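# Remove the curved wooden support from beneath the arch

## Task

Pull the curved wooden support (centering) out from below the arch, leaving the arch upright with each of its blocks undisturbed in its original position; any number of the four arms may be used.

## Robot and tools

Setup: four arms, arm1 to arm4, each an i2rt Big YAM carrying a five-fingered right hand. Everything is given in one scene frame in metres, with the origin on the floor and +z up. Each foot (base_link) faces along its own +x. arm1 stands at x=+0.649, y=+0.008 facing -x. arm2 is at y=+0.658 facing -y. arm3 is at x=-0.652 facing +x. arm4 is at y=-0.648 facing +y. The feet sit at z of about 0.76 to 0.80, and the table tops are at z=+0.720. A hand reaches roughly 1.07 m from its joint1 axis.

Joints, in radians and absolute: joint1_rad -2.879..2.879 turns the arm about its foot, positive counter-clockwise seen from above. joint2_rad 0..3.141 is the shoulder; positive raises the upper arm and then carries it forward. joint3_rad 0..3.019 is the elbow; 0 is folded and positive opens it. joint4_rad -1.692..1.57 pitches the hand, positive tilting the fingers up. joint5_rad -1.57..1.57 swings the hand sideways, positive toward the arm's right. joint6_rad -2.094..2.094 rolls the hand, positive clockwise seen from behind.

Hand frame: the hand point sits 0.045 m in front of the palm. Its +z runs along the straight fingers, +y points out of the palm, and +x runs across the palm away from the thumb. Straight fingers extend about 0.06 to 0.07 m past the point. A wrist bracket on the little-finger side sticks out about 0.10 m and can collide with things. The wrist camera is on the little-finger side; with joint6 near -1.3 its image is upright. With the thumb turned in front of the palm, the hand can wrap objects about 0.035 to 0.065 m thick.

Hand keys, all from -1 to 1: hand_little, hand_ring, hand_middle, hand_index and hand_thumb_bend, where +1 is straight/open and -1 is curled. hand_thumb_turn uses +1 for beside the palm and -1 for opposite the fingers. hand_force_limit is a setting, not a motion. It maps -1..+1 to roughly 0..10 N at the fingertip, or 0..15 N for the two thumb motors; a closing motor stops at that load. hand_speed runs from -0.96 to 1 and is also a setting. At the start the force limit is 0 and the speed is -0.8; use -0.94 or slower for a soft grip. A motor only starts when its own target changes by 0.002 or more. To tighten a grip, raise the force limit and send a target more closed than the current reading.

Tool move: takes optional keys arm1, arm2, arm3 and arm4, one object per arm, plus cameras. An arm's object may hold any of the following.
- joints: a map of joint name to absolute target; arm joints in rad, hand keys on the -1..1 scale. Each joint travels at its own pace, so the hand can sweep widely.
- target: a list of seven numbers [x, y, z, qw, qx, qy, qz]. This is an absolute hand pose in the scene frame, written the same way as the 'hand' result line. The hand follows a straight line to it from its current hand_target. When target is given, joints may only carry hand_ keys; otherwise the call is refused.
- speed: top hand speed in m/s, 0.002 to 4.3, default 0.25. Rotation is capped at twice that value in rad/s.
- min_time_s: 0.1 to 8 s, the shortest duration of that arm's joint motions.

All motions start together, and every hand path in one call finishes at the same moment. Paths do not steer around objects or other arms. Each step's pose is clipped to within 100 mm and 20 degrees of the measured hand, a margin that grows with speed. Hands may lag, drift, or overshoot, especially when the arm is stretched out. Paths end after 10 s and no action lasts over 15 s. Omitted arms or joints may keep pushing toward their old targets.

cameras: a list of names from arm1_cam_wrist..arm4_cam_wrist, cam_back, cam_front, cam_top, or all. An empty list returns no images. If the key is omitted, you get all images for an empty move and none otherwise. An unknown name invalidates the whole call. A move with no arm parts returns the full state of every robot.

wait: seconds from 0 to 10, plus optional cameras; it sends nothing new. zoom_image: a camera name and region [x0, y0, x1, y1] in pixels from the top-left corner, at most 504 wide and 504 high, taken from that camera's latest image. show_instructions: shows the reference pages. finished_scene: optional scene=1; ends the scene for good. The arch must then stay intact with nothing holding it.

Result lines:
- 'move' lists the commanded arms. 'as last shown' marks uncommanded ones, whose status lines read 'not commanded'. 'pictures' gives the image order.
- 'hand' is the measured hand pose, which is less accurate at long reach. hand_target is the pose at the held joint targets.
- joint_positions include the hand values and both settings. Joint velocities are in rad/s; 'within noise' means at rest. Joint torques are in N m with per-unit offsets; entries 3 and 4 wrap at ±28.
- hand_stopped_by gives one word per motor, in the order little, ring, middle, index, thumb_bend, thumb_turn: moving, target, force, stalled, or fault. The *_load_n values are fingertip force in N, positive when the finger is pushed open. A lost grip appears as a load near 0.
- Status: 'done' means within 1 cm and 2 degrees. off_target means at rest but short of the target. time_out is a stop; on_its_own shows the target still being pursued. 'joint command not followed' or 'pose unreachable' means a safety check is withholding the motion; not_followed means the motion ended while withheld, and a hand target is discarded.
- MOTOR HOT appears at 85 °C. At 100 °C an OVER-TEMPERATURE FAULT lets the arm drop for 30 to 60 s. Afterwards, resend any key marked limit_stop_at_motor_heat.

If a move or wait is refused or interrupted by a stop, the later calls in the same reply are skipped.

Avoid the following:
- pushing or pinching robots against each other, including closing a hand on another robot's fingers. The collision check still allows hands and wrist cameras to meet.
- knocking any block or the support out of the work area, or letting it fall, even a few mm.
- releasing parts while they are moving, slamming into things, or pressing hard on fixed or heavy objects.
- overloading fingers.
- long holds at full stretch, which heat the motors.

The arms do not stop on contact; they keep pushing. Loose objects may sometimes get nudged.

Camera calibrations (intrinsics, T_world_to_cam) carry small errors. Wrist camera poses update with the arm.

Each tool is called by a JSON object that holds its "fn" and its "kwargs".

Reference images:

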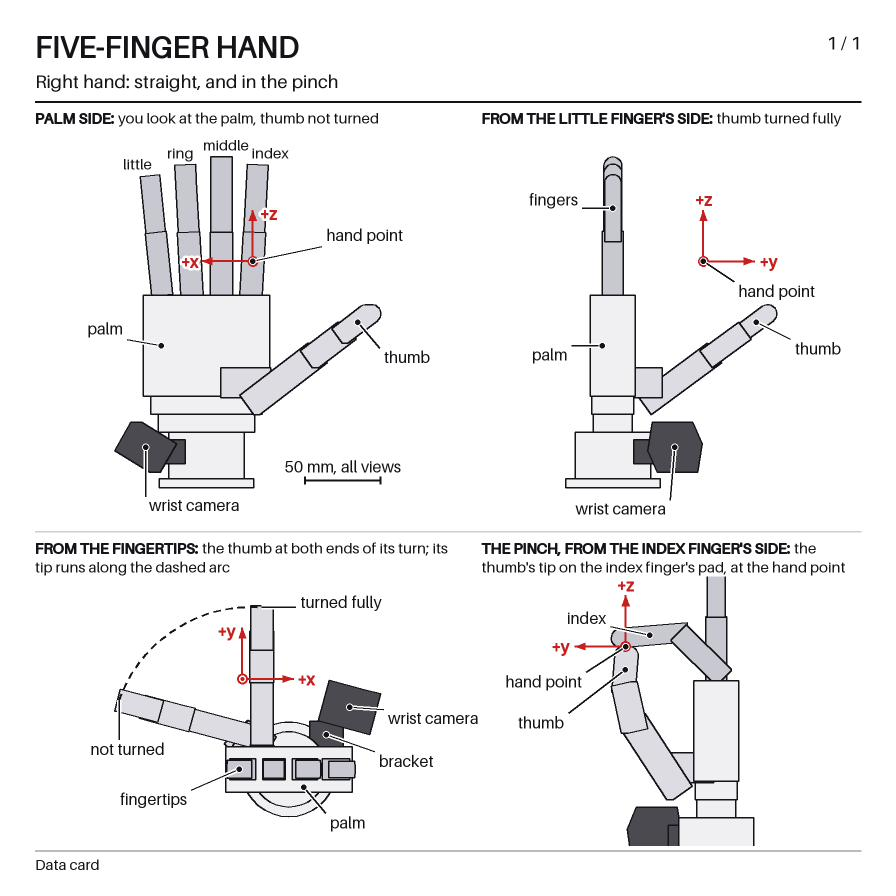

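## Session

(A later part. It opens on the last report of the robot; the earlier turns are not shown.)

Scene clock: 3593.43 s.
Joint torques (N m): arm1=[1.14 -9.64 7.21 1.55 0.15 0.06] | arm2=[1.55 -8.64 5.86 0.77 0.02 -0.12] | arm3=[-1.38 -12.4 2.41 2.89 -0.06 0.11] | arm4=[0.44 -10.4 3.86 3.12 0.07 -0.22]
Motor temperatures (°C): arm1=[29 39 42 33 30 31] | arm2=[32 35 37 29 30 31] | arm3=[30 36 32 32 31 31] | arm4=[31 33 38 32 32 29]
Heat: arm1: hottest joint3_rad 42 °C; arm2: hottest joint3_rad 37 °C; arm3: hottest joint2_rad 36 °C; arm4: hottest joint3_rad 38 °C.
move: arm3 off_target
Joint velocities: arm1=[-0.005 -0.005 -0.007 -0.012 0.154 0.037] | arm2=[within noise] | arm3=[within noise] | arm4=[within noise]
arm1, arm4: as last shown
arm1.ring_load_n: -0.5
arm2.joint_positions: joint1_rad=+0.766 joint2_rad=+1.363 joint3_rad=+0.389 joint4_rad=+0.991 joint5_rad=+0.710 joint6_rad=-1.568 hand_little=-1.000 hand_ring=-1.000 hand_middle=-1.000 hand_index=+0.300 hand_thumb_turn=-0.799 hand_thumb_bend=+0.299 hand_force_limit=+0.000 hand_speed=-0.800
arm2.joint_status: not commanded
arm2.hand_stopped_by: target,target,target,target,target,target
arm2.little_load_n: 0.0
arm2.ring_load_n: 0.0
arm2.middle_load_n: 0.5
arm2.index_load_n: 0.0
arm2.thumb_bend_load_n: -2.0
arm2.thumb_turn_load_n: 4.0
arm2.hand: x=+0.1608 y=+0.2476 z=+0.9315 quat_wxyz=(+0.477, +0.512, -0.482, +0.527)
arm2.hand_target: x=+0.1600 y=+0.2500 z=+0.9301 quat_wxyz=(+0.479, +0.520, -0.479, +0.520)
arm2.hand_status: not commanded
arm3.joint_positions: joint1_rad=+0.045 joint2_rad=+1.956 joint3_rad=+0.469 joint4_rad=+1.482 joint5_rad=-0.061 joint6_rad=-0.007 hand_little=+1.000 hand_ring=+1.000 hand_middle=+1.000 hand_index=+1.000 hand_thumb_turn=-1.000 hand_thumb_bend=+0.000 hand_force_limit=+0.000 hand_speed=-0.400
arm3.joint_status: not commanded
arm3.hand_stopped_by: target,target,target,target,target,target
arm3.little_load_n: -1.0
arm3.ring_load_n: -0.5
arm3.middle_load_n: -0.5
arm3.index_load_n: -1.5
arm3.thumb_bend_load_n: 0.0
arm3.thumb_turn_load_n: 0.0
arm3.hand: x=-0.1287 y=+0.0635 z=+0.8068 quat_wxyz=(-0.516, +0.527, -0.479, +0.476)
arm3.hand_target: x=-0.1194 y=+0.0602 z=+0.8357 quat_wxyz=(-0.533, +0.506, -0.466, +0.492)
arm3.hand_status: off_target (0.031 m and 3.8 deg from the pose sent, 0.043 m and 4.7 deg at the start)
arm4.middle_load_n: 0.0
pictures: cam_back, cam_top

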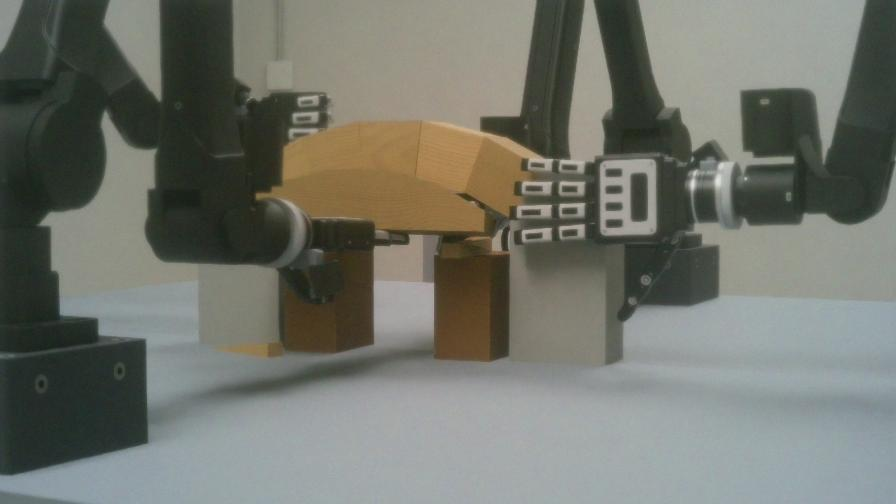

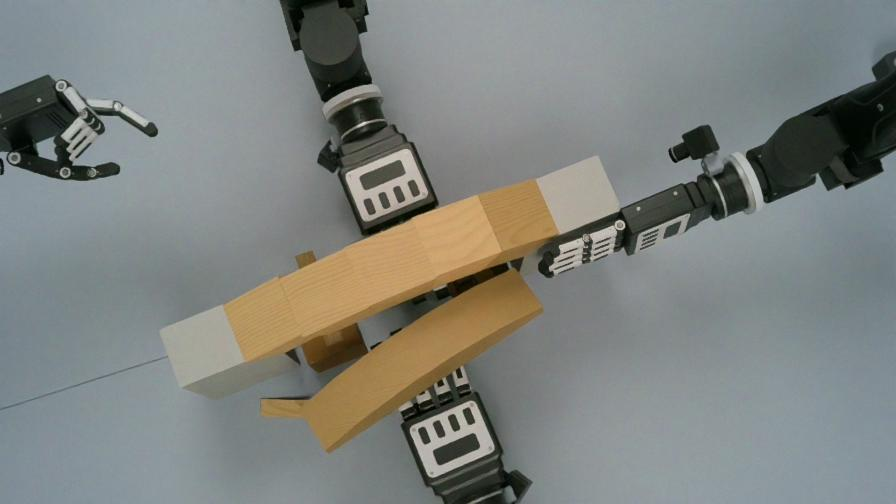

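{"fn": "move", "kwargs": {"arm3": {"target": [-0.140, 0.059, 0.838, 0.5333, -0.5061, 0.4666, -0.4917], "speed": 0.03}, "cameras": ["cam_top","cam_back"]}}

{"fn": "zoom_image", "kwargs": {"camera": "cam_back", "region": [240, 160, 540, 370]}}

{"fn": "zoom_image", "kwargs": {"camera": "cam_top", "region": [280, 230, 560, 450]}}

Scene clock: 3602.67 s.
Joint torques (N m): arm1=[1.49 -9.05 7.13 1.47 0.14 0.04] | arm2=[1.61 -8.59 5.86 0.73 0.02 -0.11] | arm3=[-1.03 -11.81 1.88 4.78 -0.04 0.1] | arm4=[0.62 -10.29 3.84 3.07 0.09 -0.23]
Motor temperatures (°C): arm1=[29 39 41 33 29 31] | arm2=[32 35 37 29 30 31] | arm3=[30 36 32 32 31 31] | arm4=[31 33 37 32 32 29]
Heat: arm1: hottest joint3_rad 41 °C; arm2: hottest joint3_rad 37 °C; arm3: hottest joint2_rad 36 °C; arm4: hottest joint3_rad 37 °C.
move: arm3 off_target
Joint velocities: within noise
arm1, arm2, arm4: as last shown
arm1.ring_load_n: 0.0
arm1.thumb_turn_load_n: 0.5
arm2.thumb_turn_load_n: 4.5
arm3.joint_positions: joint1_rad=+0.043 joint2_rad=+1.937 joint3_rad=+0.412 joint4_rad=+1.482 joint5_rad=-0.063 joint6_rad=-0.006 hand_little=+1.000 hand_ring=+1.000 hand_middle=+1.000 hand_index=+1.000 hand_thumb_turn=-1.000 hand_thumb_bend=+0.000 hand_force_limit=+0.000 hand_speed=-0.400
arm3.joint_status: not commanded
arm3.hand_stopped_by: target,target,target,target,target,target
arm3.little_load_n: -0.5
arm3.ring_load_n: -0.5
arm3.middle_load_n: -0.5
arm3.index_load_n: -1.5
arm3.thumb_bend_load_n: 0.0
arm3.thumb_turn_load_n: 0.0
arm3.hand: x=-0.1517 y=+0.0624 z=+0.8000 quat_wxyz=(-0.507, +0.536, -0.488, +0.466)
arm3.hand_target: x=-0.1408 y=+0.0591 z=+0.8371 quat_wxyz=(-0.533, +0.506, -0.466, +0.492)
arm3.hand_status: off_target (0.040 m and 5.9 deg from the pose sent, 0.034 m and 3.8 deg at the start)
pictures: cam_back, cam_top

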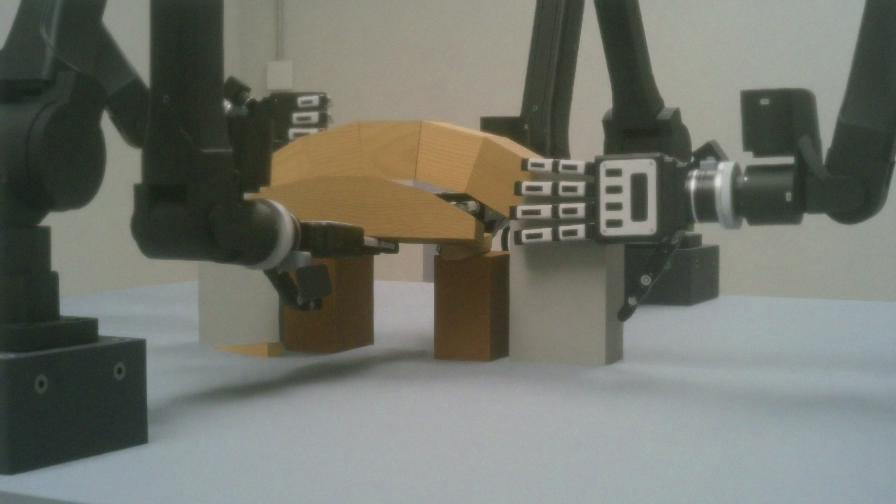

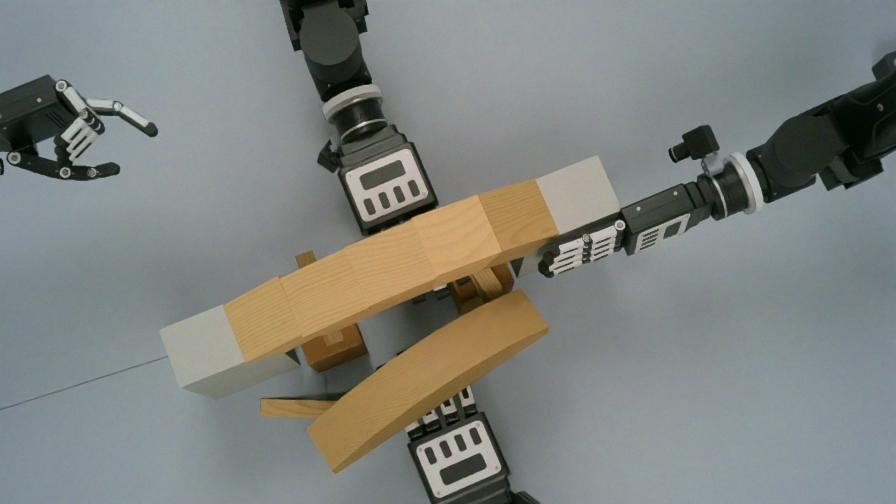

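Scaled by 1.680 from the camera's image (finer frame: 1280x720).

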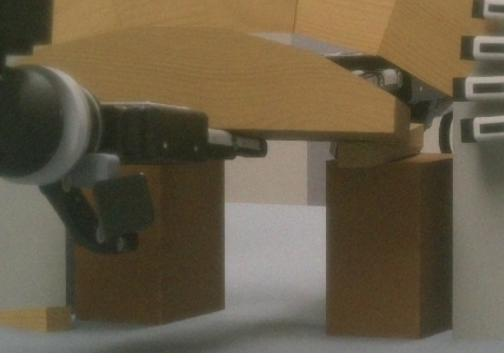

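Scaled by 1.800 from the camera's image (finer frame: 1280x720).

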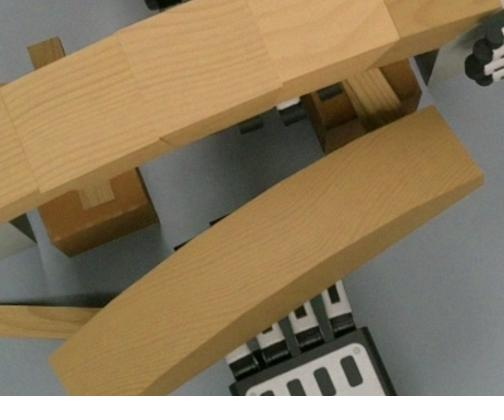

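{"fn": "move", "kwargs": {"arm3": {"target": [-0.165, 0.057, 0.848, 0.5333, -0.5061, 0.4666, -0.4917], "speed": 0.03}, "cameras": ["cam_top","cam_back"]}}

{"fn": "zoom_image", "kwargs": {"camera": "cam_back", "region": [240, 160, 540, 370]}}

Scene clock: 3615.37 s.
Joint torques (N m): arm1=[1.55 -9.64 7.17 1.48 0.15 0.04] | arm2=[1.73 -8.64 5.85 0.77 0.02 -0.12] | arm3=[-1.44 -10.99 1.85 5.48 -0.05 0.11] | arm4=[0.67 -10.46 3.84 3.11 0.11 -0.22]
Motor temperatures (°C): arm1=[29 39 41 33 29 31] | arm2=[32 35 37 29 30 31] | arm3=[30 36 32 32 31 31] | arm4=[31 33 37 32 32 29]
Heat: arm1: hottest joint3_rad 41 °C; arm2: hottest joint3_rad 37 °C; arm3: hottest joint2_rad 36 °C; arm4: hottest joint3_rad 37 °C.
move: arm3 off_target
Joint velocities: within noise
arm1, arm2, arm4: as last shown
arm1.thumb_turn_load_n: 0.0
arm2.middle_load_n: 1.0
arm3.joint_positions: joint1_rad=+0.039 joint2_rad=+1.878 joint3_rad=+0.339 joint4_rad=+1.482 joint5_rad=-0.068 joint6_rad=-0.006 hand_little=+1.000 hand_ring=+1.000 hand_middle=+1.000 hand_index=+1.000 hand_thumb_turn=-1.000 hand_thumb_bend=+0.000 hand_force_limit=+0.000 hand_speed=-0.400
arm3.joint_status: not commanded
arm3.hand_stopped_by: target,target,target,target,target,target
arm3.little_load_n: -1.0
arm3.ring_load_n: -0.5
arm3.middle_load_n: -0.5
arm3.index_load_n: -1.0
arm3.thumb_bend_load_n: 0.0
arm3.thumb_turn_load_n: 0.0
arm3.hand: x=-0.1780 y=+0.0610 z=+0.8075 quat_wxyz=(-0.504, +0.539, -0.492, +0.462)
arm3.hand_target: x=-0.1660 y=+0.0571 z=+0.8469 quat_wxyz=(-0.533, +0.507, -0.466, +0.492)
arm3.hand_status: off_target (0.043 m and 6.7 deg from the pose sent, 0.050 m and 5.9 deg at the start)
pictures: cam_back, cam_top

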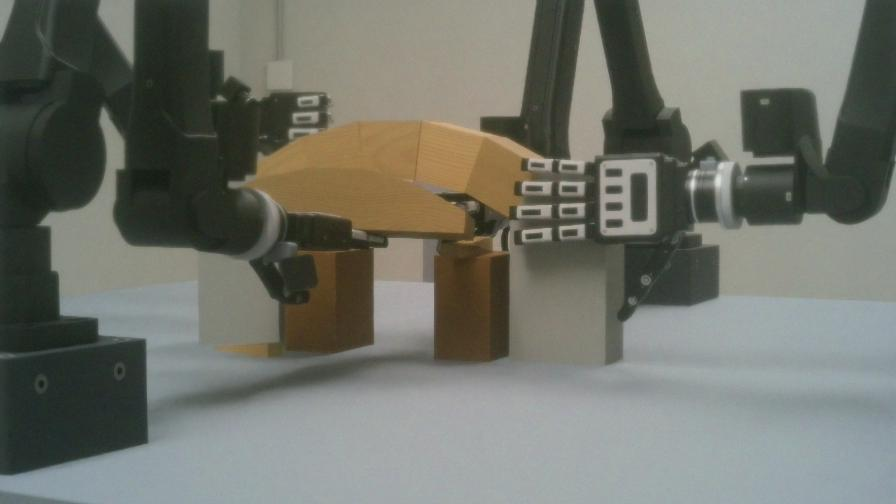

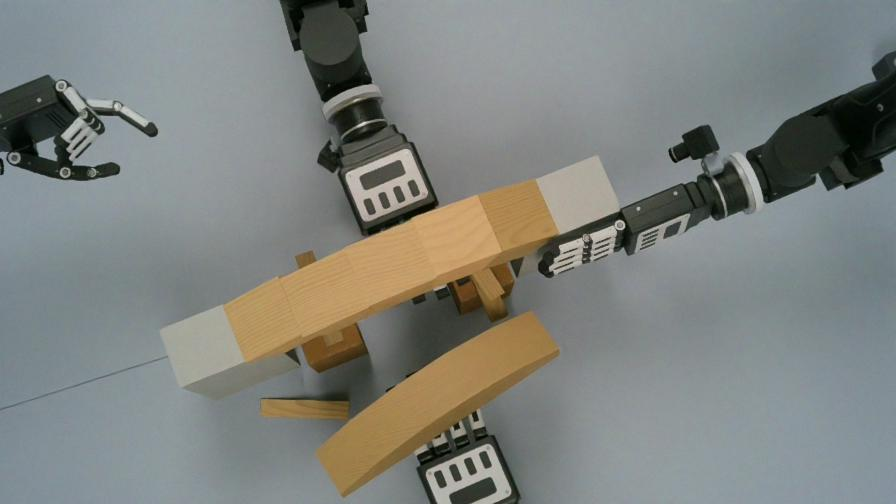

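Scaled by 1.680 from the camera's image (finer frame: 1280x720).

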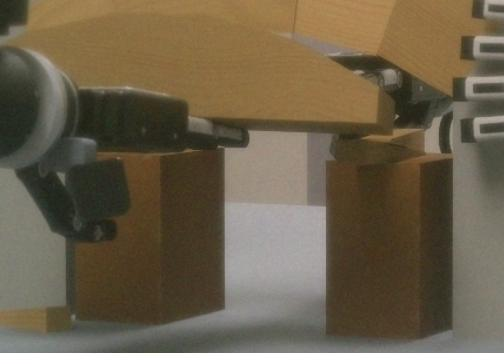

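{"fn": "move", "kwargs": {"arm1": {"target": [0.11, -0.008, 0.816, 0.4793, -0.4793, -0.5199, 0.5199], "speed": 0.1}, "arm4": {"target": [-0.06, -0.24, 0.90, 0.5199, -0.4793, -0.5199, -0.4793], "speed": 0.1}, "cameras": ["cam_top","cam_front","cam_back"]}}

{"fn": "zoom_image", "kwargs": {"camera": "cam_front", "region": [380, 190, 640, 390]}}

{"fn": "zoom_image", "kwargs": {"camera": "cam_back", "region": [200, 130, 540, 370]}}

Scene clock: 3738.23 s.
Joint torques (N m): arm1=[0.97 -9.41 2.88 2.99 -0.13 0.05] | arm2=[1.67 -8.64 5.9 0.75 0.02 -0.12] | arm3=[-1.44 -11.28 1.88 5.37 -0.01 0.1] | arm4=[0.56 -7.41 5.41 1.32 0.09 -0.2]
Motor temperatures (°C): arm1=[29 39 41 33 29 31] | arm2=[32 35 37 29 30 31] | arm3=[30 37 32 33 31 31] | arm4=[31 33 36 32 31 29]
Heat: arm1: hottest joint3_rad 41 °C; arm2: hottest joint3_rad 37 °C; arm3: hottest joint2_rad 37 °C; arm4: hottest joint3_rad 36 °C.
move: arm1 off_target; arm4 done
Joint velocities: within noise
arm1.joint_positions: joint1_rad=-0.126 joint2_rad=+1.960 joint3_rad=+0.511 joint4_rad=+1.399 joint5_rad=-0.162 joint6_rad=-0.004 hand_little=+1.000 hand_ring=+1.000 hand_middle=+1.000 hand_index=+1.000 hand_thumb_turn=-0.889 hand_thumb_bend=-0.947 hand_force_limit=+0.000 hand_speed=-0.800
arm1.joint_status: not commanded
arm1.hand_stopped_by: target,target,target,target,target,force
arm1.little_load_n: 0.0
arm1.ring_load_n: 0.0
arm1.middle_load_n: 0.0
arm1.index_load_n: 0.0
arm1.thumb_bend_load_n: 4.0
arm1.thumb_turn_load_n: 0.0
arm1.hand: x=+0.1131 y=-0.0117 z=+0.7998 quat_wxyz=(+0.465, -0.492, -0.530, +0.511)
arm1.hand_target: x=+0.1101 y=-0.0080 z=+0.8157 quat_wxyz=(+0.479, -0.479, -0.520, +0.520)
arm1.hand_status: off_target (0.017 m and 2.6 deg from the pose sent, 0.095 m and 0.4 deg at the start)
arm2, arm3: as last shown
arm2.middle_load_n: 0.5
arm2.thumb_bend_load_n: -1.5
arm2.thumb_turn_load_n: 4.0
arm4.joint_positions: joint1_rad=+0.416 joint2_rad=+1.347 joint3_rad=+0.206 joint4_rad=+1.142 joint5_rad=+0.361 joint6_rad=-1.543 hand_little=+1.000 hand_ring=+1.000 hand_middle=+1.000 hand_index=+1.000 hand_thumb_turn=+1.000 hand_thumb_bend=+1.000 hand_force_limit=+0.300 hand_speed=-0.800
arm4.joint_status: not commanded
arm4.hand_stopped_by: target,target,target,target,target,target
arm4.little_load_n: 0.0
arm4.ring_load_n: 0.0
arm4.middle_load_n: 0.0
arm4.index_load_n: 0.0
arm4.thumb_bend_load_n: 0.0
arm4.thumb_turn_load_n: 0.0
arm4.hand: x=-0.0590 y=-0.2361 z=+0.9022 quat_wxyz=(-0.526, +0.482, +0.511, +0.479)
arm4.hand_target: x=-0.0600 y=-0.2399 z=+0.8999 quat_wxyz=(-0.520, +0.479, +0.520, +0.479)
arm4.hand_status: done (0.005 m and 1.4 deg from the pose sent, 0.108 m and 2.1 deg at the start)
pictures: cam_back, cam_front, cam_top

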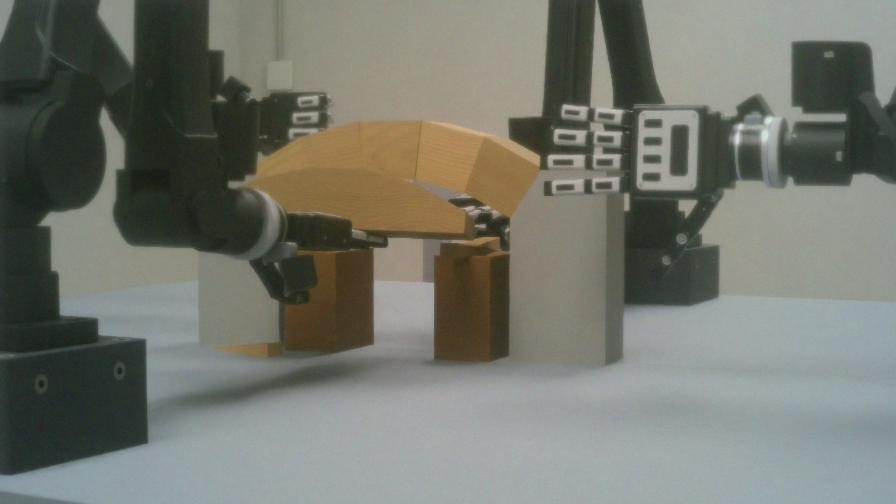

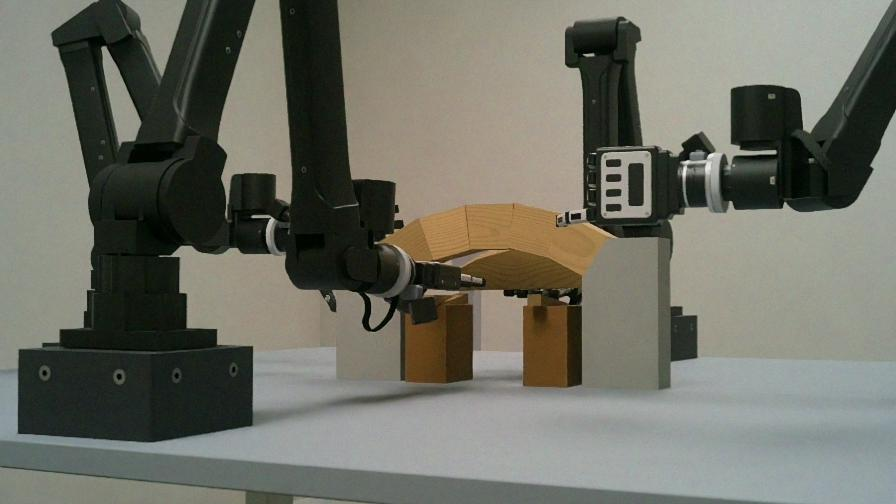

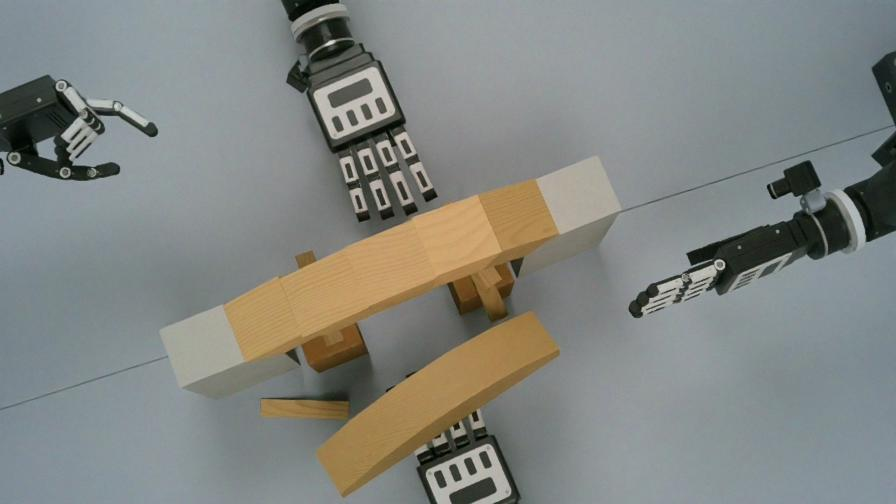

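Scaled by 1.938 from the camera's image (finer frame: 1280x720).

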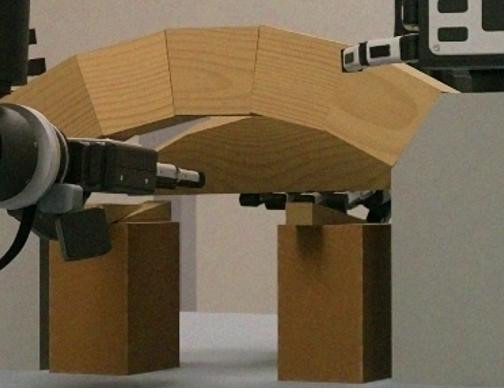

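Scaled by 1.482 from the camera's image (finer frame: 1280x720).

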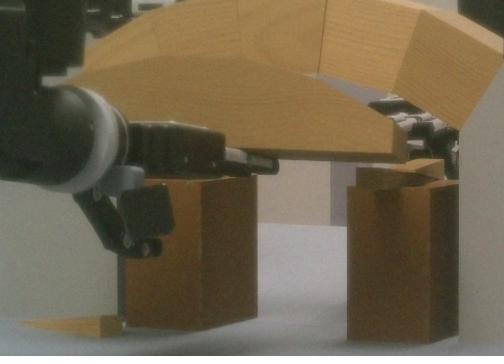

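{"fn": "move", "kwargs": {"arm3": {"target": [-0.180, 0.056, 0.825, 0.5333, -0.5061, 0.4666, -0.4917], "speed": 0.03}, "arm1": {"target": [0.20, 0.0, 0.92, 0.4793, -0.4793, -0.5199, 0.5199], "speed": 0.15}, "cameras": ["cam_top","cam_back"]}}

{"fn": "zoom_image", "kwargs": {"camera": "cam_back", "region": [140, 130, 480, 370]}}

Scene clock: 3752.50 s.
Joint torques (N m): arm1=[-0.21 -3.78 6.76 0.99 -0.15 0] | arm2=[1.55 -8.7 5.86 0.75 0.02 -0.12] | arm3=[-1.32 -9.05 1.54 5.68 -0.06 0.04] | arm4=[0.62 -7.59 5.46 1.37 0.1 -0.2]
Motor temperatures (°C): arm1=[29 39 41 33 29 31] | arm2=[32 35 37 29 30 31] | arm3=[30 37 32 33 31 31] | arm4=[31 33 35 32 31 29]
Heat: arm1: hottest joint3_rad 41 °C; arm2: hottest joint3_rad 37 °C; arm3: hottest joint2_rad 37 °C; arm4: hottest joint3_rad 35 °C.
move: arm1 done; arm3 off_target
Joint velocities: within noise
arm1.joint_positions: joint1_rad=-0.182 joint2_rad=+1.325 joint3_rad=+0.279 joint4_rad=+1.055 joint5_rad=-0.219 joint6_rad=-0.004 hand_little=+1.000 hand_ring=+1.000 hand_middle=+1.000 hand_index=+1.000 hand_thumb_turn=-0.889 hand_thumb_bend=-0.947 hand_force_limit=+0.000 hand_speed=-0.800
arm1.joint_status: not commanded
arm1.hand_stopped_by: target,target,target,target,target,force
arm1.little_load_n: 0.0
arm1.ring_load_n: 0.0
arm1.middle_load_n: 0.0
arm1.index_load_n: 0.0
arm1.thumb_bend_load_n: 3.5
arm1.thumb_turn_load_n: 0.0
arm1.hand: x=+0.1988 y=-0.0028 z=+0.9226 quat_wxyz=(+0.482, -0.475, -0.517, +0.524)
arm1.hand_target: x=+0.2000 y=+0.0001 z=+0.9200 quat_wxyz=(+0.479, -0.479, -0.520, +0.520)
arm1.hand_status: done (0.004 m and 0.8 deg from the pose sent, 0.149 m and 2.6 deg at the start)
arm2, arm4: as last shown
arm2.thumb_bend_load_n: -2.0
arm2.thumb_turn_load_n: 4.5
arm3.joint_positions: joint1_rad=+0.036 joint2_rad=+1.903 joint3_rad=+0.313 joint4_rad=+1.506 joint5_rad=-0.073 joint6_rad=-0.006 hand_little=+1.000 hand_ring=+1.000 hand_middle=+1.000 hand_index=+1.000 hand_thumb_turn=-1.000 hand_thumb_bend=+0.000 hand_force_limit=+0.000 hand_speed=-0.400
arm3.joint_status: not commanded
arm3.hand_stopped_by: target,target,target,target,target,target
arm3.little_load_n: -0.5
arm3.ring_load_n: -0.5
arm3.middle_load_n: -0.5
arm3.index_load_n: -1.0
arm3.thumb_bend_load_n: 0.0
arm3.thumb_turn_load_n: 0.0
arm3.hand: x=-0.1912 y=+0.0602 z=+0.7959 quat_wxyz=(-0.498, +0.546, -0.498, +0.454)
arm3.hand_target: x=-0.1807 y=+0.0561 z=+0.8249 quat_wxyz=(-0.521, +0.520, -0.476, +0.481)
arm3.hand_status: off_target (0.031 m and 8.3 deg from the pose sent, 0.018 m and 6.7 deg at the start; a joint's target at an end of its range on 44 of 51 steps)
pictures: cam_back, cam_top

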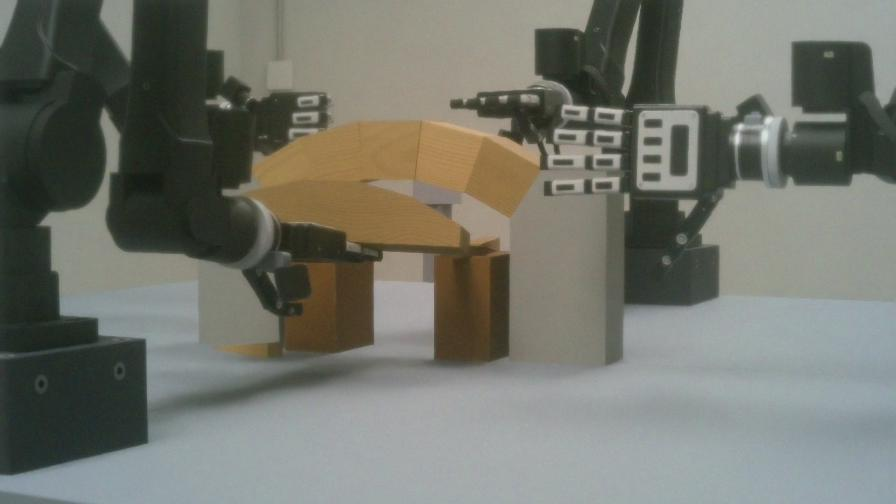

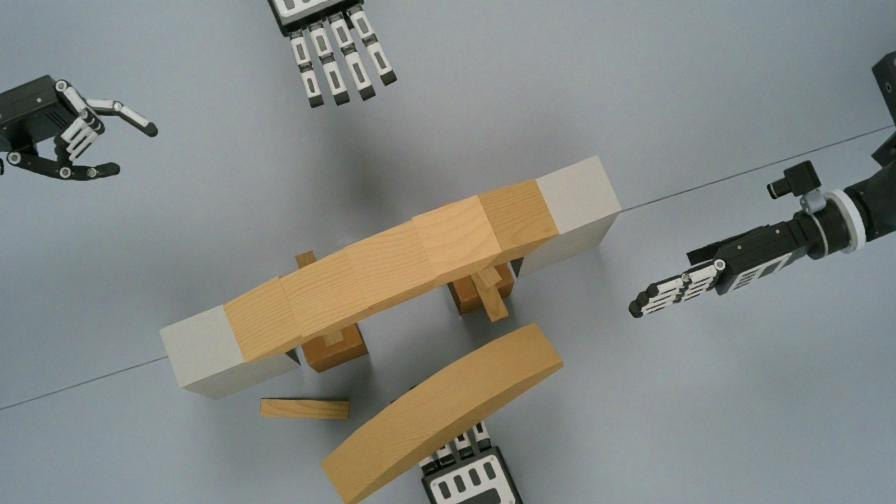

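Scaled by 1.482 from the camera's image (finer frame: 1280x720).

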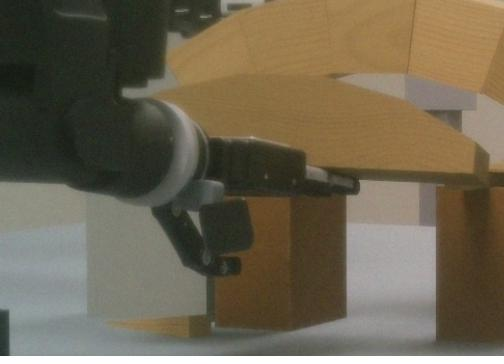

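{"fn": "move", "kwargs": {"arm3": {"target": [-0.188, 0.057, 0.790, 0.4726, -0.5632, 0.5193, -0.4357], "speed": 0.03}, "cameras": ["cam_top","cam_back"]}}

{"fn": "zoom_image", "kwargs": {"camera": "cam_back", "region": [140, 130, 480, 370]}}

Scene clock: 3774.50 s.
Joint torques (N m): arm1=[0.26 -3.9 6.74 1.07 -0.11 0.01] | arm2=[1.67 -8.59 5.89 0.7 0.03 -0.12] | arm3=[-0.67 -10.4 2.66 2.93 0.16 -0.03] | arm4=[0.5 -7.53 5.45 1.32 0.07 -0.19]
Motor temperatures (°C): arm1=[29 38 42 33 29 31] | arm2=[32 35 37 29 30 31] | arm3=[30 36 31 33 31 31] | arm4=[31 33 35 31 31 29]
Heat: arm1: hottest joint3_rad 42 °C; arm2: hottest joint3_rad 37 °C; arm3: hottest joint2_rad 36 °C; arm4: hottest joint3_rad 35 °C.
move: arm3 off_target
Joint velocities: within noise
arm1, arm2, arm4: as last shown
arm1.hand: x=+0.1988 y=-0.0028 z=+0.9225 quat_wxyz=(+0.481, -0.475, -0.517, +0.524)
arm1.hand_target: x=+0.2000 y=+0.0001 z=+0.9199 quat_wxyz=(+0.479, -0.479, -0.520, +0.520)
arm3.joint_positions: joint1_rad=+0.036 joint2_rad=+1.862 joint3_rad=+0.313 joint4_rad=+1.310 joint5_rad=-0.068 joint6_rad=-0.006 hand_little=+1.000 hand_ring=+1.000 hand_middle=+1.000 hand_index=+1.000 hand_thumb_turn=-1.000 hand_thumb_bend=+0.000 hand_force_limit=+0.000 hand_speed=-0.400
arm3.joint_status: not commanded
arm3.hand_stopped_by: target,target,target,target,target,target
arm3.little_load_n: -0.5
arm3.ring_load_n: -1.0
arm3.middle_load_n: -1.0
arm3.index_load_n: -1.5
arm3.thumb_bend_load_n: 0.0
arm3.thumb_turn_load_n: 0.0
arm3.hand: x=-0.2054 y=+0.0589 z=+0.7643 quat_wxyz=(-0.456, +0.579, -0.536, +0.413)
arm3.hand_target: x=-0.1887 y=+0.0571 z=+0.7900 quat_wxyz=(-0.473, +0.563, -0.519, +0.436)
arm3.hand_status: off_target (0.031 m and 4.1 deg from the pose sent, 0.007 m and 4.8 deg at the start)
pictures: cam_back, cam_top

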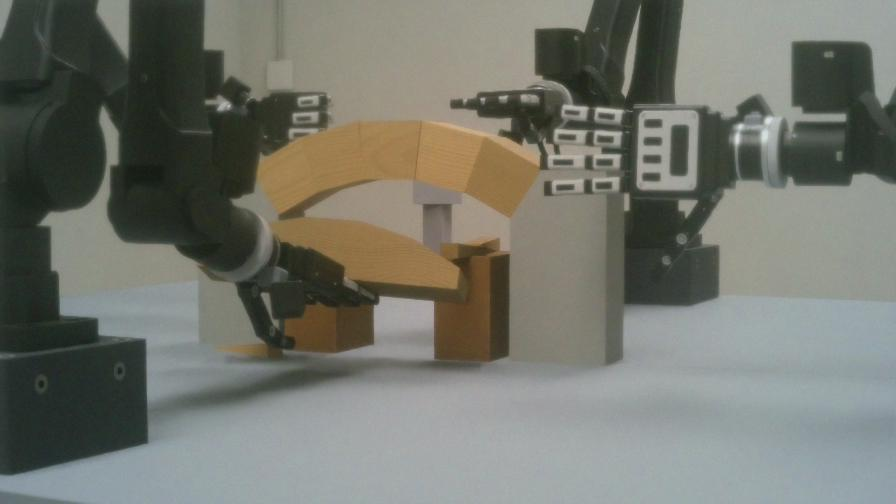

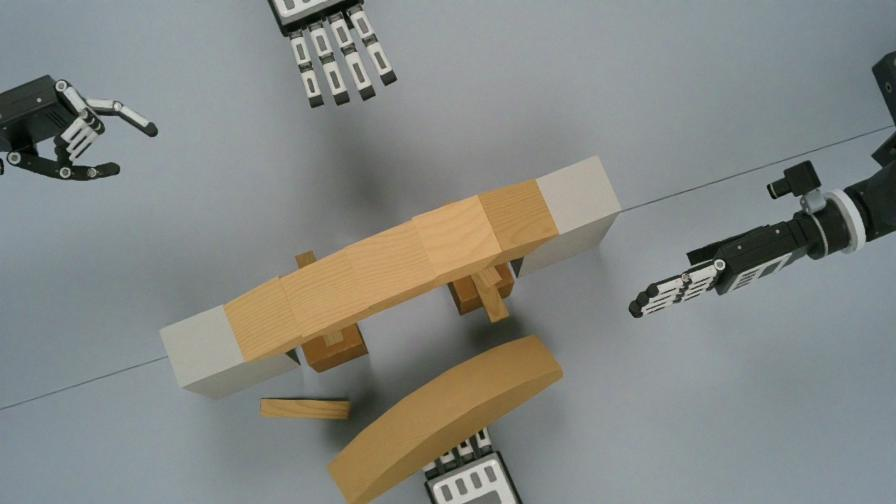

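Scaled by 1.482 from the camera's image (finer frame: 1280x720).

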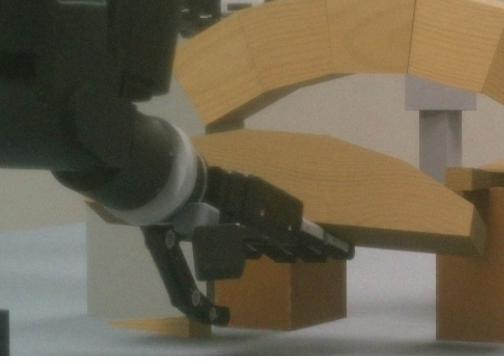

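{"fn": "move", "kwargs": {"arm3": {"joints": {"hand_thumb_bend": -0.95}}, "cameras": ["cam_back"]}}

{"fn": "zoom_image", "kwargs": {"camera": "cam_back", "region": [200, 180, 480, 380]}}

Scene clock: 3784.33 s.
Joint torques (N m): arm1=[-0.15 -3.66 6.74 0.91 -0.11 0.07] | arm2=[1.73 -8.76 5.86 0.73 0.02 -0.12] | arm3=[-0.56 -10.81 2.65 2.78 0.18 -0.03] | arm4=[0.56 -7.18 5.34 1.33 0.09 -0.18]
Motor temperatures (°C): arm1=[29 37 42 33 29 31] | arm2=[32 35 37 29 30 31] | arm3=[30 36 32 33 31 31] | arm4=[31 33 35 31 31 29]
Heat: arm1: hottest joint3_rad 42 °C; arm2: hottest joint3_rad 37 °C; arm3: hottest joint2_rad 36 °C; arm4: hottest joint3_rad 35 °C.
move: arm3 done
Joint velocities: within noise
arm1, arm2, arm4: as last shown
arm3.joint_positions: joint1_rad=+0.036 joint2_rad=+1.862 joint3_rad=+0.313 joint4_rad=+1.310 joint5_rad=-0.068 joint6_rad=-0.006 hand_little=+1.000 hand_ring=+1.000 hand_middle=+1.000 hand_index=+1.000 hand_thumb_turn=-1.000 hand_thumb_bend=-0.946 hand_force_limit=+0.000 hand_speed=-0.400
arm3.joint_status: all done
arm3.hand_stopped_by: target,target,target,target,target,target
arm3.little_load_n: -0.5
arm3.ring_load_n: -1.0
arm3.middle_load_n: -0.5
arm3.index_load_n: -1.0
arm3.thumb_bend_load_n: 5.0
arm3.thumb_turn_load_n: 0.5
arm3.hand: x=-0.2054 y=+0.0589 z=+0.7643 quat_wxyz=(-0.456, +0.579, -0.536, +0.413)
arm3.hand_target: x=-0.1887 y=+0.0571 z=+0.7899 quat_wxyz=(-0.473, +0.563, -0.519, +0.436)
arm3.hand_status: not commanded

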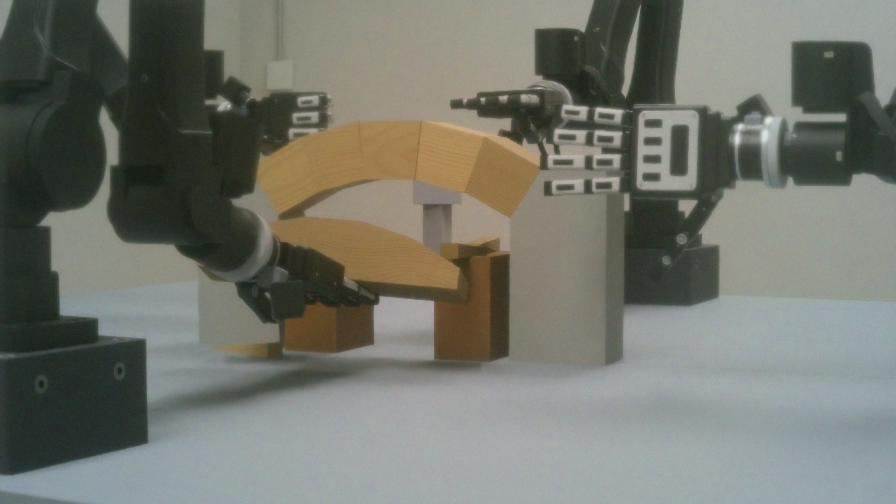

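Scaled by 1.800 from the camera's image (finer frame: 1280x720).

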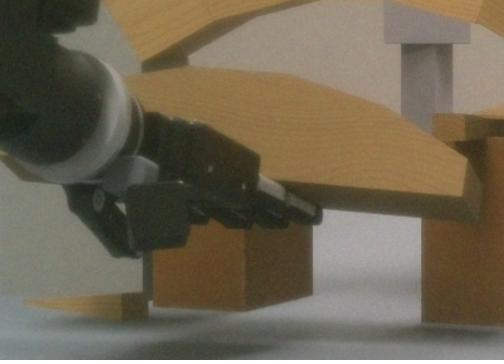

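{"fn": "move", "kwargs": {"arm3": {"target": [-0.192, 0.0565, 0.762, 0.4526, -0.5794, 0.5341, -0.4173], "speed": 0.03}, "cameras": ["cam_back", "cam_top"]}}

{"fn": "zoom_image", "kwargs": {"camera": "cam_back", "region": [200, 200, 480, 400]}}

Scene clock: 3794.17 s.
Joint torques (N m): arm1=[0.03 -3.72 6.71 1.03 -0.14 0.05] | arm2=[1.61 -8.64 5.86 0.7 0.02 -0.12] | arm3=[-0.67 -8.76 3.55 2.89 0.19 -0.08] | arm4=[0.38 -7.65 5.48 1.25 0.09 -0.2]
Motor temperatures (°C): arm1=[29 37 42 33 29 31] | arm2=[32 35 37 29 30 31] | arm3=[30 36 32 33 31 31] | arm4=[31 33 35 31 31 29]
Heat: arm1: hottest joint3_rad 42 °C; arm2: hottest joint3_rad 37 °C; arm3: hottest joint2_rad 36 °C; arm4: hottest joint3_rad 35 °C.
move: arm3 off_target
Joint velocities: within noise
arm1, arm2, arm4: as last shown
arm2.ring_load_n: 0.5
arm2.middle_load_n: 1.0
arm3.joint_positions: joint1_rad=+0.036 joint2_rad=+1.891 joint3_rad=+0.313 joint4_rad=+1.277 joint5_rad=-0.067 joint6_rad=-0.006 hand_little=+1.000 hand_ring=+1.000 hand_middle=+1.000 hand_index=+1.000 hand_thumb_turn=-1.000 hand_thumb_bend=-0.946 hand_force_limit=+0.000 hand_speed=-0.400
arm3.joint_status: not commanded
arm3.hand_stopped_by: target,target,target,target,target,target
arm3.little_load_n: -0.5
arm3.ring_load_n: -1.0
arm3.middle_load_n: -1.0
arm3.index_load_n: -1.5
arm3.thumb_bend_load_n: 5.0
arm3.thumb_turn_load_n: 0.5
arm3.hand: x=-0.2146 y=+0.0585 z=+0.7443 quat_wxyz=(-0.438, +0.591, -0.549, +0.396)
arm3.hand_target: x=-0.1929 y=+0.0565 z=+0.7626 quat_wxyz=(-0.453, +0.579, -0.534, +0.417)
arm3.hand_status: off_target (0.029 m and 3.7 deg from the pose sent, 0.014 m and 0.6 deg at the start)

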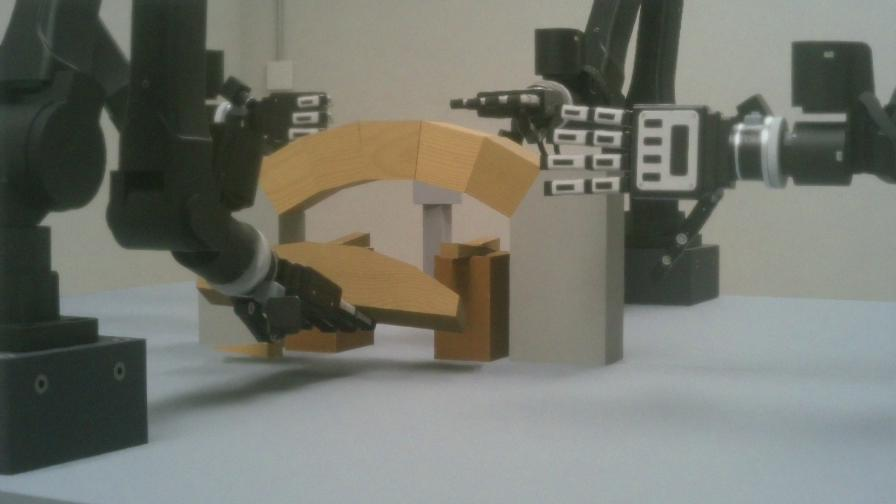

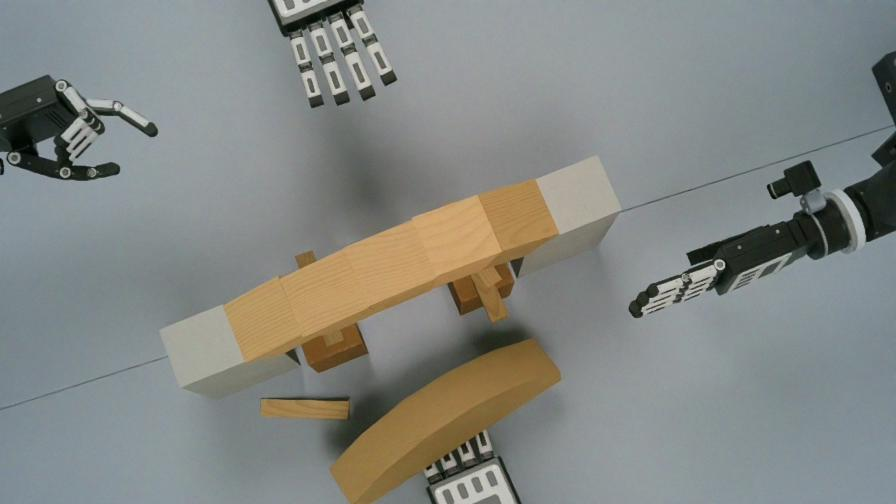

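Scaled by 1.800 from the camera's image (finer frame: 1280x720).

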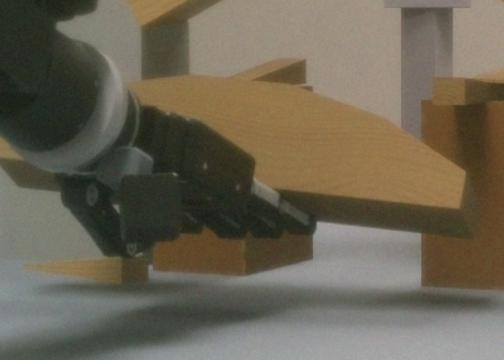

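{"fn": "move", "kwargs": {"arm3": {"target": [-0.192, 0.0565, 0.743, 0.4526, -0.5794, 0.5341, -0.4173], "speed": 0.03}, "cameras": ["cam_back", "cam_top"]}}

{"fn": "zoom_image", "kwargs": {"camera": "cam_back", "region": [200, 200, 480, 400]}}

Scene clock: 3805.70 s.
Joint torques (N m): arm1=[-0.15 -3.96 6.63 1.14 -0.13 0.01] | arm2=[1.55 -8.64 5.9 0.73 0.03 -0.11] | arm3=[-0.97 -9.29 2.47 5.38 0.17 -0.09] | arm4=[0.62 -7.12 5.38 1.31 0.07 -0.19]
Motor temperatures (°C): arm1=[29 37 42 33 29 31] | arm2=[32 34 37 29 30 31] | arm3=[30 35 32 32 31 31] | arm4=[31 33 36 31 31 29]
Heat: arm1: hottest joint3_rad 42 °C; arm2: hottest joint3_rad 37 °C; arm3: hottest joint2_rad 35 °C; arm4: hottest joint3_rad 36 °C.
move: arm3 off_target
Joint velocities: within noise
arm1, arm4: as last shown
arm1.middle_load_n: -0.5
arm2.joint_positions: joint1_rad=+0.766 joint2_rad=+1.363 joint3_rad=+0.389 joint4_rad=+0.991 joint5_rad=+0.710 joint6_rad=-1.568 hand_little=-1.000 hand_ring=-1.000 hand_middle=-1.000 hand_index=+0.300 hand_thumb_turn=-0.799 hand_thumb_bend=+0.299 hand_force_limit=+0.000 hand_speed=-0.800
arm2.joint_status: not commanded
arm2.hand_stopped_by: target,target,target,target,target,target
arm2.little_load_n: 0.0
arm2.ring_load_n: 0.5
arm2.middle_load_n: 1.0
arm2.index_load_n: 0.0
arm2.thumb_bend_load_n: -2.0
arm2.thumb_turn_load_n: 4.5
arm2.hand: x=+0.1608 y=+0.2476 z=+0.9315 quat_wxyz=(+0.477, +0.512, -0.482, +0.527)
arm2.hand_target: x=+0.1600 y=+0.2500 z=+0.9301 quat_wxyz=(+0.479, +0.520, -0.479, +0.520)
arm2.hand_status: not commanded
arm3.joint_positions: joint1_rad=+0.036 joint2_rad=+1.984 joint3_rad=+0.330 joint4_rad=+1.303 joint5_rad=-0.066 joint6_rad=-0.007 hand_little=+1.000 hand_ring=+1.000 hand_middle=+1.000 hand_index=+1.000 hand_thumb_turn=-1.000 hand_thumb_bend=-0.946 hand_force_limit=+0.000 hand_speed=-0.400
arm3.joint_status: not commanded
arm3.hand_stopped_by: target,target,target,target,target,target
arm3.little_load_n: -0.5
arm3.ring_load_n: -1.0
arm3.middle_load_n: -1.5
arm3.index_load_n: -2.0
arm3.thumb_bend_load_n: 5.0
arm3.thumb_turn_load_n: 0.5
arm3.hand: x=-0.2204 y=+0.0581 z=+0.7156 quat_wxyz=(-0.424, +0.601, -0.560, +0.382)
arm3.hand_target: x=-0.1938 y=+0.0566 z=+0.7433 quat_wxyz=(-0.452, +0.580, -0.535, +0.417)
arm3.hand_status: off_target (0.039 m and 6.5 deg from the pose sent, 0.023 m and 3.7 deg at the start)

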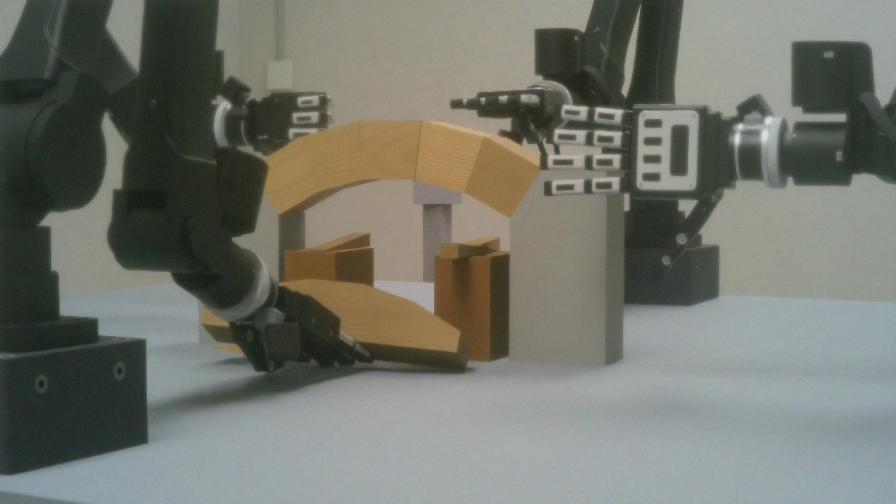

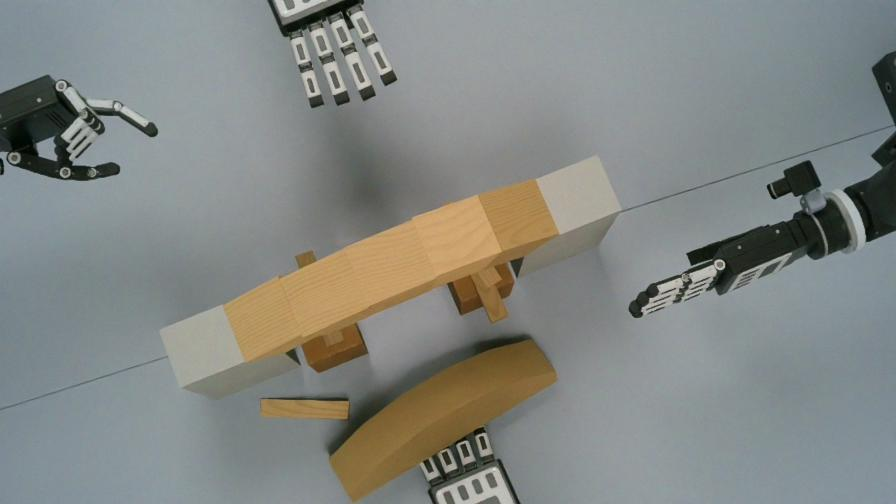

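Scaled by 1.800 from the camera's image (finer frame: 1280x720).

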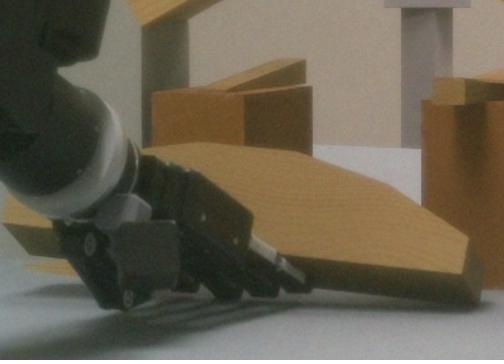

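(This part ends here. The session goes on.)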